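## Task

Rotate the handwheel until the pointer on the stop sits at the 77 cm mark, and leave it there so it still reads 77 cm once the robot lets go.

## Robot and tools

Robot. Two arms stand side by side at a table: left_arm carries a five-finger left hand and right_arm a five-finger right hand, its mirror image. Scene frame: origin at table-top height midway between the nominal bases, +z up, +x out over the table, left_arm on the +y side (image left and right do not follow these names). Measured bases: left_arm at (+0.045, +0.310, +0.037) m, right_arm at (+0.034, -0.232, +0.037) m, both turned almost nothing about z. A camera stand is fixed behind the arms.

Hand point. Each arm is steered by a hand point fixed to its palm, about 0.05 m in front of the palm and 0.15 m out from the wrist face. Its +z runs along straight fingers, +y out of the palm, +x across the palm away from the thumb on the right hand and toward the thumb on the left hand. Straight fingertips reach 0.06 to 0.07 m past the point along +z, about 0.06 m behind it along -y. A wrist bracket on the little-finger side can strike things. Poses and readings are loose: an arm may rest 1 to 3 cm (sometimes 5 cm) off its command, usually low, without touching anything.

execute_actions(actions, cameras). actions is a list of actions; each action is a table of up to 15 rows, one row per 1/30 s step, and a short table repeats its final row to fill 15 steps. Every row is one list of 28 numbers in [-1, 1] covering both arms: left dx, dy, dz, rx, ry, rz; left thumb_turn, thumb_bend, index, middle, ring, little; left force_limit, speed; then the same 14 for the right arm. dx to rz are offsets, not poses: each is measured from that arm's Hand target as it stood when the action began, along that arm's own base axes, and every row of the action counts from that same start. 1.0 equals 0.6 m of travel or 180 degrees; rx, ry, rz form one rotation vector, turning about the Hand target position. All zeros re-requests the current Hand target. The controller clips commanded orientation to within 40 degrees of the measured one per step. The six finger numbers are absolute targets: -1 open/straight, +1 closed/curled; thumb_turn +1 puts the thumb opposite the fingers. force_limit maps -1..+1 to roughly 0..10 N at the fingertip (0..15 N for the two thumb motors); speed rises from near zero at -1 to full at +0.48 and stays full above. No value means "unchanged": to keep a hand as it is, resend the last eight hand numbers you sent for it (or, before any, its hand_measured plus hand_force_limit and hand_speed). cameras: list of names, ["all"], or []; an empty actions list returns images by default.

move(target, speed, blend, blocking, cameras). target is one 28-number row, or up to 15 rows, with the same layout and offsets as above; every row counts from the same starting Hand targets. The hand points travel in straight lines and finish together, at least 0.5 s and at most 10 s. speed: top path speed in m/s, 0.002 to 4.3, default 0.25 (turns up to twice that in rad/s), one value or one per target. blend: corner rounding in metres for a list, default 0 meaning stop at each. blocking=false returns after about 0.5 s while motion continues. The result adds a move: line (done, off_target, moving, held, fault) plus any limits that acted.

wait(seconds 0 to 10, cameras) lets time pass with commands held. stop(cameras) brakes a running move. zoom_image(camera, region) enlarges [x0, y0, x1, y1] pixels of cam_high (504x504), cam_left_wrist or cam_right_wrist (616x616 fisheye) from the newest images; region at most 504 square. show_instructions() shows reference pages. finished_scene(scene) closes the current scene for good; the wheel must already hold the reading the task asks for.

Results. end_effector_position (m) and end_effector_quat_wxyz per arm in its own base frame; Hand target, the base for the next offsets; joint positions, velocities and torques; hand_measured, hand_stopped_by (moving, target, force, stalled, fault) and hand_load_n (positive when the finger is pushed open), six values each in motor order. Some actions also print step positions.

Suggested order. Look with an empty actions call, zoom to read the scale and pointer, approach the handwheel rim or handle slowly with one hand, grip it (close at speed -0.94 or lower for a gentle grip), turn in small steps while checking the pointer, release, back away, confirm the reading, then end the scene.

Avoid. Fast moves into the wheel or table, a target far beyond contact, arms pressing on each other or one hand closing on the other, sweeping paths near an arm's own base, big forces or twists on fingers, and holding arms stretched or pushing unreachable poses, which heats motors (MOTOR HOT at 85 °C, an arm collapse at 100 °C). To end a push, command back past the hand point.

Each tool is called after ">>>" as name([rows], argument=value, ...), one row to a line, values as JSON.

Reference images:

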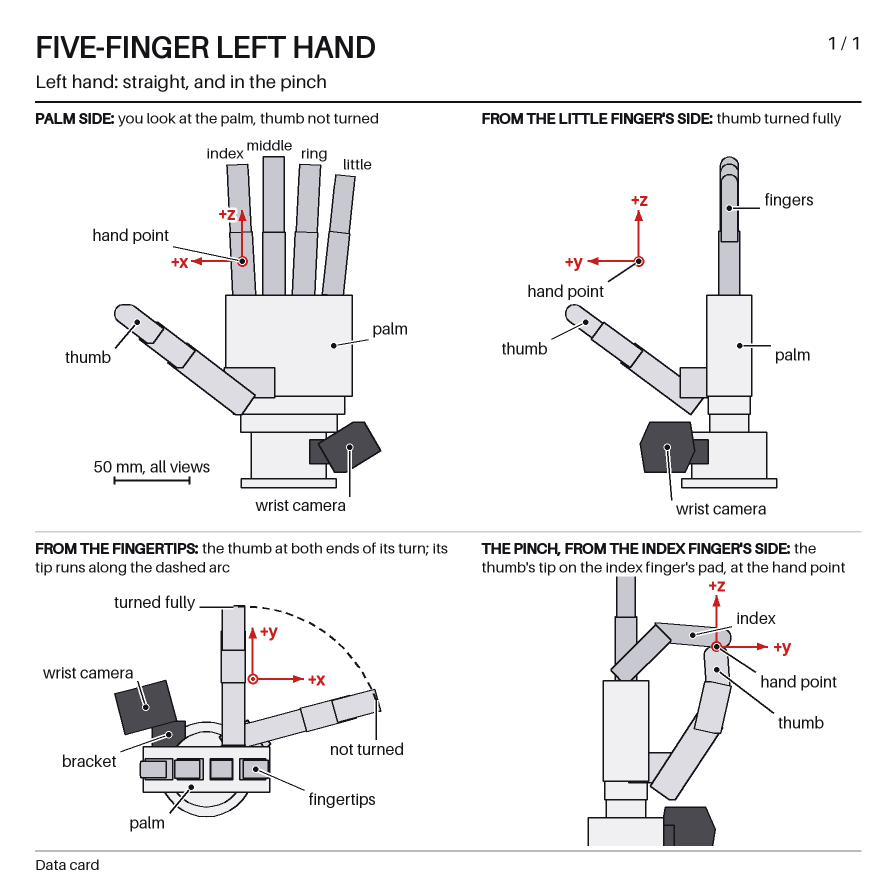

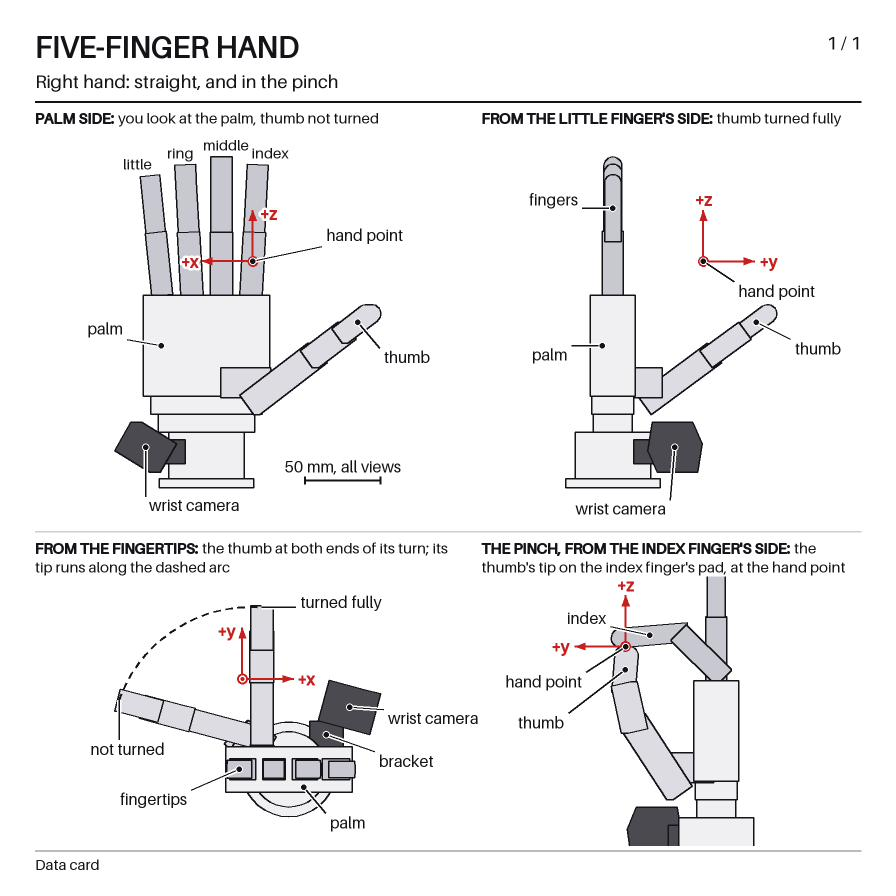

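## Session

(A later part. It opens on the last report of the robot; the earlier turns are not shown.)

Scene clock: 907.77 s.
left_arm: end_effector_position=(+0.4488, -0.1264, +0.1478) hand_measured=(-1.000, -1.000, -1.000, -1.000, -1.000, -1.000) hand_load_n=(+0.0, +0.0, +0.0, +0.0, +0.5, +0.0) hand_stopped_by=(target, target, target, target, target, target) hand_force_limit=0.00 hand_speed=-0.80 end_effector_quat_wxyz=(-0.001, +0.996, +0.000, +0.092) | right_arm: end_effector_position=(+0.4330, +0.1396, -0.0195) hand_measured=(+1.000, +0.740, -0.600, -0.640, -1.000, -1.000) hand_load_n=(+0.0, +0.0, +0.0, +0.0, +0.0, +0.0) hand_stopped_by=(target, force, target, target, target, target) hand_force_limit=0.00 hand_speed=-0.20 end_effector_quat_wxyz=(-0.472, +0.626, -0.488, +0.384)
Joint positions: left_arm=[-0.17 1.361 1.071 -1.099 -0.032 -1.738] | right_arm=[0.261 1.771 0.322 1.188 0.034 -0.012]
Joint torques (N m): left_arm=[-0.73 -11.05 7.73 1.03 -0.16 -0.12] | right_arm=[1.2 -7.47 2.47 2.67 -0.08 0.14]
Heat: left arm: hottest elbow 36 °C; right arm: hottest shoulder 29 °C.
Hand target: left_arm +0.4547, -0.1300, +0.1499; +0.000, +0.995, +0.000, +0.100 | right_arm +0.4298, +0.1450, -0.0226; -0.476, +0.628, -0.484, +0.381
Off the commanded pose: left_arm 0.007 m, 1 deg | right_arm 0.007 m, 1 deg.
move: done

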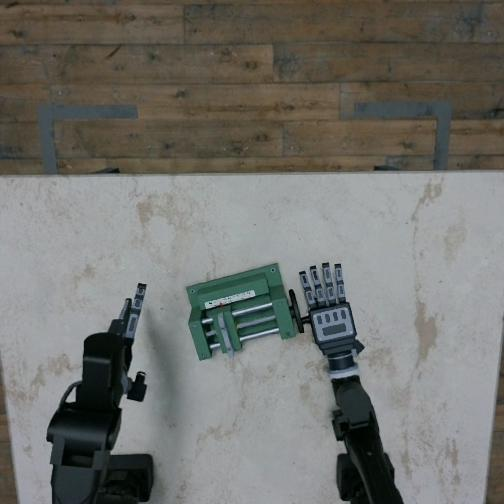

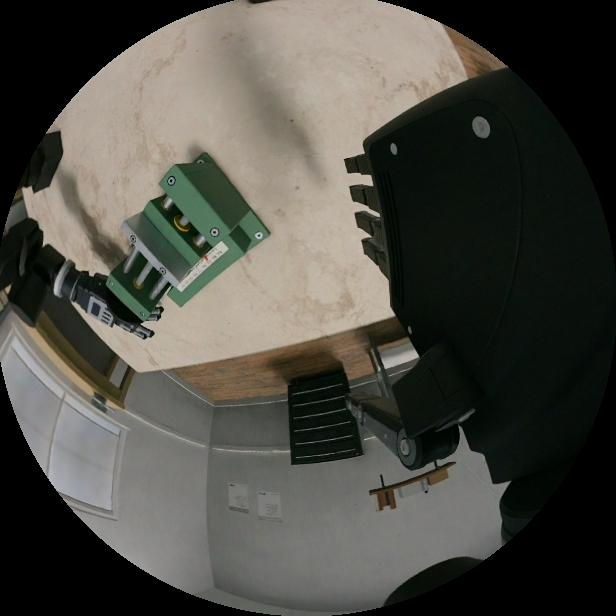

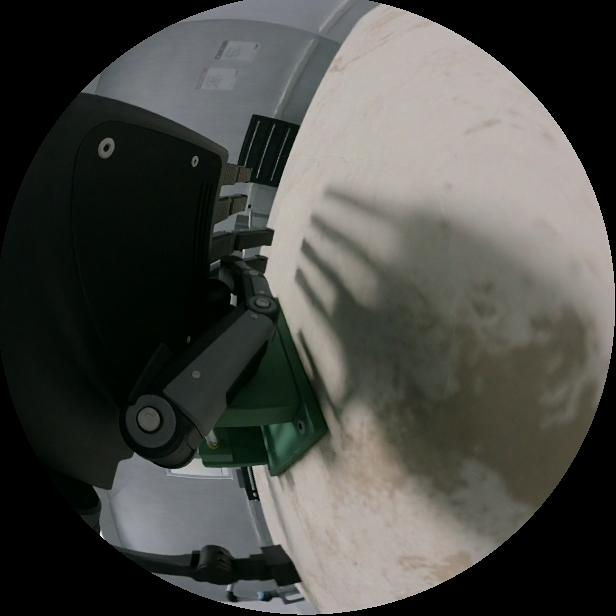

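>>> move([
  [0,0,0,0,0,0,-1,-1,-1,-1,-1,-1,0,-0.8,0.005,-0.005,0.007,0,0,0,1,0.2,-1,-1,-1,-1,0,0],
  [0,0,0,0,0,0,-1,-1,-1,-1,-1,-1,0,-0.8,-0.17,-0.02,0.007,0,0,0,1,0.2,-1,-1,-1,-1,0,0],
  [0,0,0,0,0,0,-1,-1,-1,-1,-1,-1,0,-0.8,-0.17,-0.02,0.13,0,0,0,1,0.2,-1,-1,-1,-1,0,0],
], cameras=["all"], speed=0.15, blend=[0,0.02,0])

>>> zoom_image(camera="cam_left_wrist", region=[190, 240, 232, 276])

>>> zoom_image(camera="cam_high", region=[205, 292, 229, 308])

Scene clock: 926.83 s.
left_arm: end_effector_position=(+0.4488, -0.1264, +0.1478) hand_measured=(-1.000, -1.000, -1.000, -1.000, -1.000, -1.000) hand_load_n=(+0.0, +0.0, +0.0, +0.0, +0.0, +0.0) hand_stopped_by=(target, target, target, target, target, target) hand_force_limit=0.00 hand_speed=-0.80 end_effector_quat_wxyz=(-0.001, +0.996, +0.000, +0.092) | right_arm: end_effector_position=(+0.3093, +0.1213, +0.0327) hand_measured=(+1.000, +0.200, -1.000, -1.000, -1.000, -1.000) hand_load_n=(+0.0, +0.0, +0.0, +0.0, +0.0, +0.0) hand_stopped_by=(target, target, target, target, target, target) hand_force_limit=0.00 hand_speed=0.00 end_effector_quat_wxyz=(-0.456, +0.640, -0.492, +0.375)
Joint positions: left_arm=[-0.17 1.361 1.071 -1.099 -0.032 -1.738] | right_arm=[0.351 0.999 0.038 0.65 0.117 0.005]
Joint torques (N m): left_arm=[-0.91 -10.87 7.77 1.14 -0.17 -0.12] | right_arm=[1.26 -2.43 9.11 1.42 0.08 0.21]
Heat: left arm: hottest elbow 36 °C; right arm: hottest elbow 29 °C.
Hand target: left_arm +0.4547, -0.1300, +0.1499; +0.000, +0.995, +0.000, +0.100 | right_arm +0.3279, +0.1329, +0.0554; -0.476, +0.628, -0.485, +0.381
Off the commanded pose: left_arm 0.007 m, 1 deg | right_arm 0.032 m, 3 deg.
move: off_target (right_arm)

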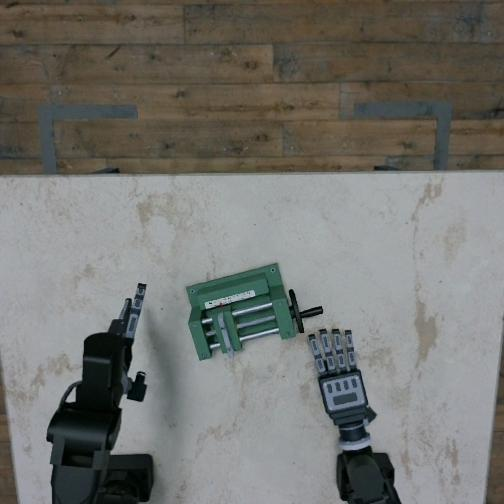

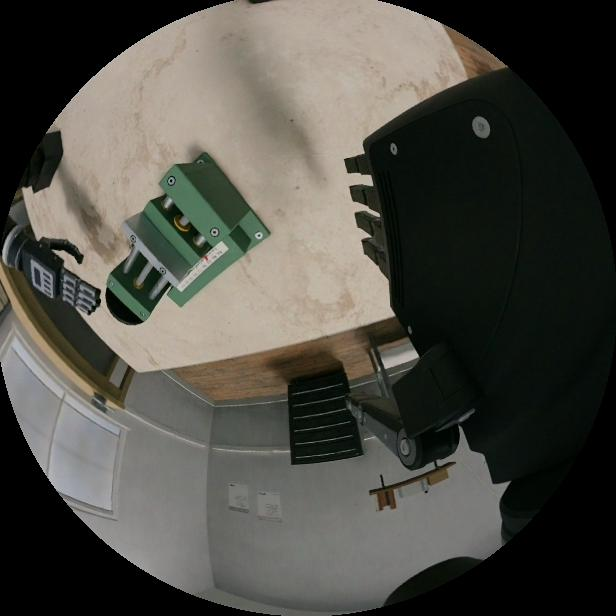

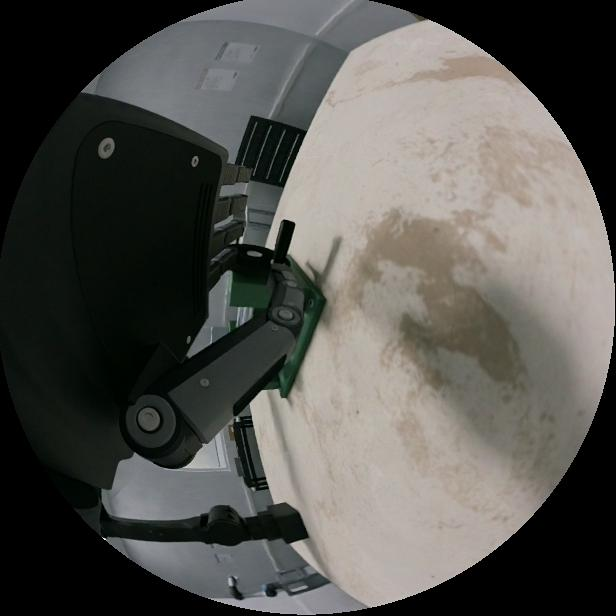

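Scaled by 12.000 from the camera's 616x616 image, which has a finer 880x880 frame.

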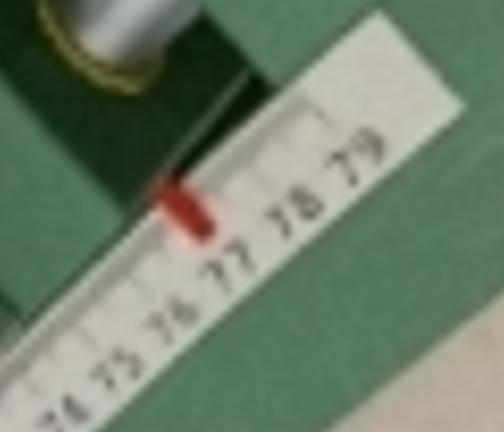

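Scaled by 21.000 from the camera's 504x504 image, which has a finer 720x720 frame.

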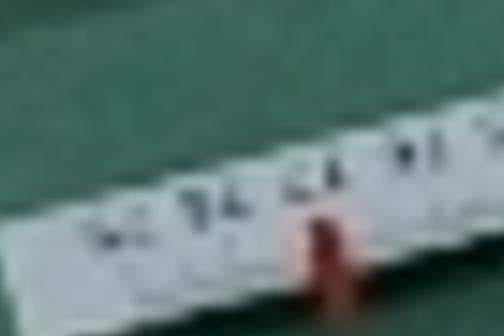

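Released cleanly; the pointer reads 77.

>>> finished_scene(scene=2)

The scene is finished: the task was done.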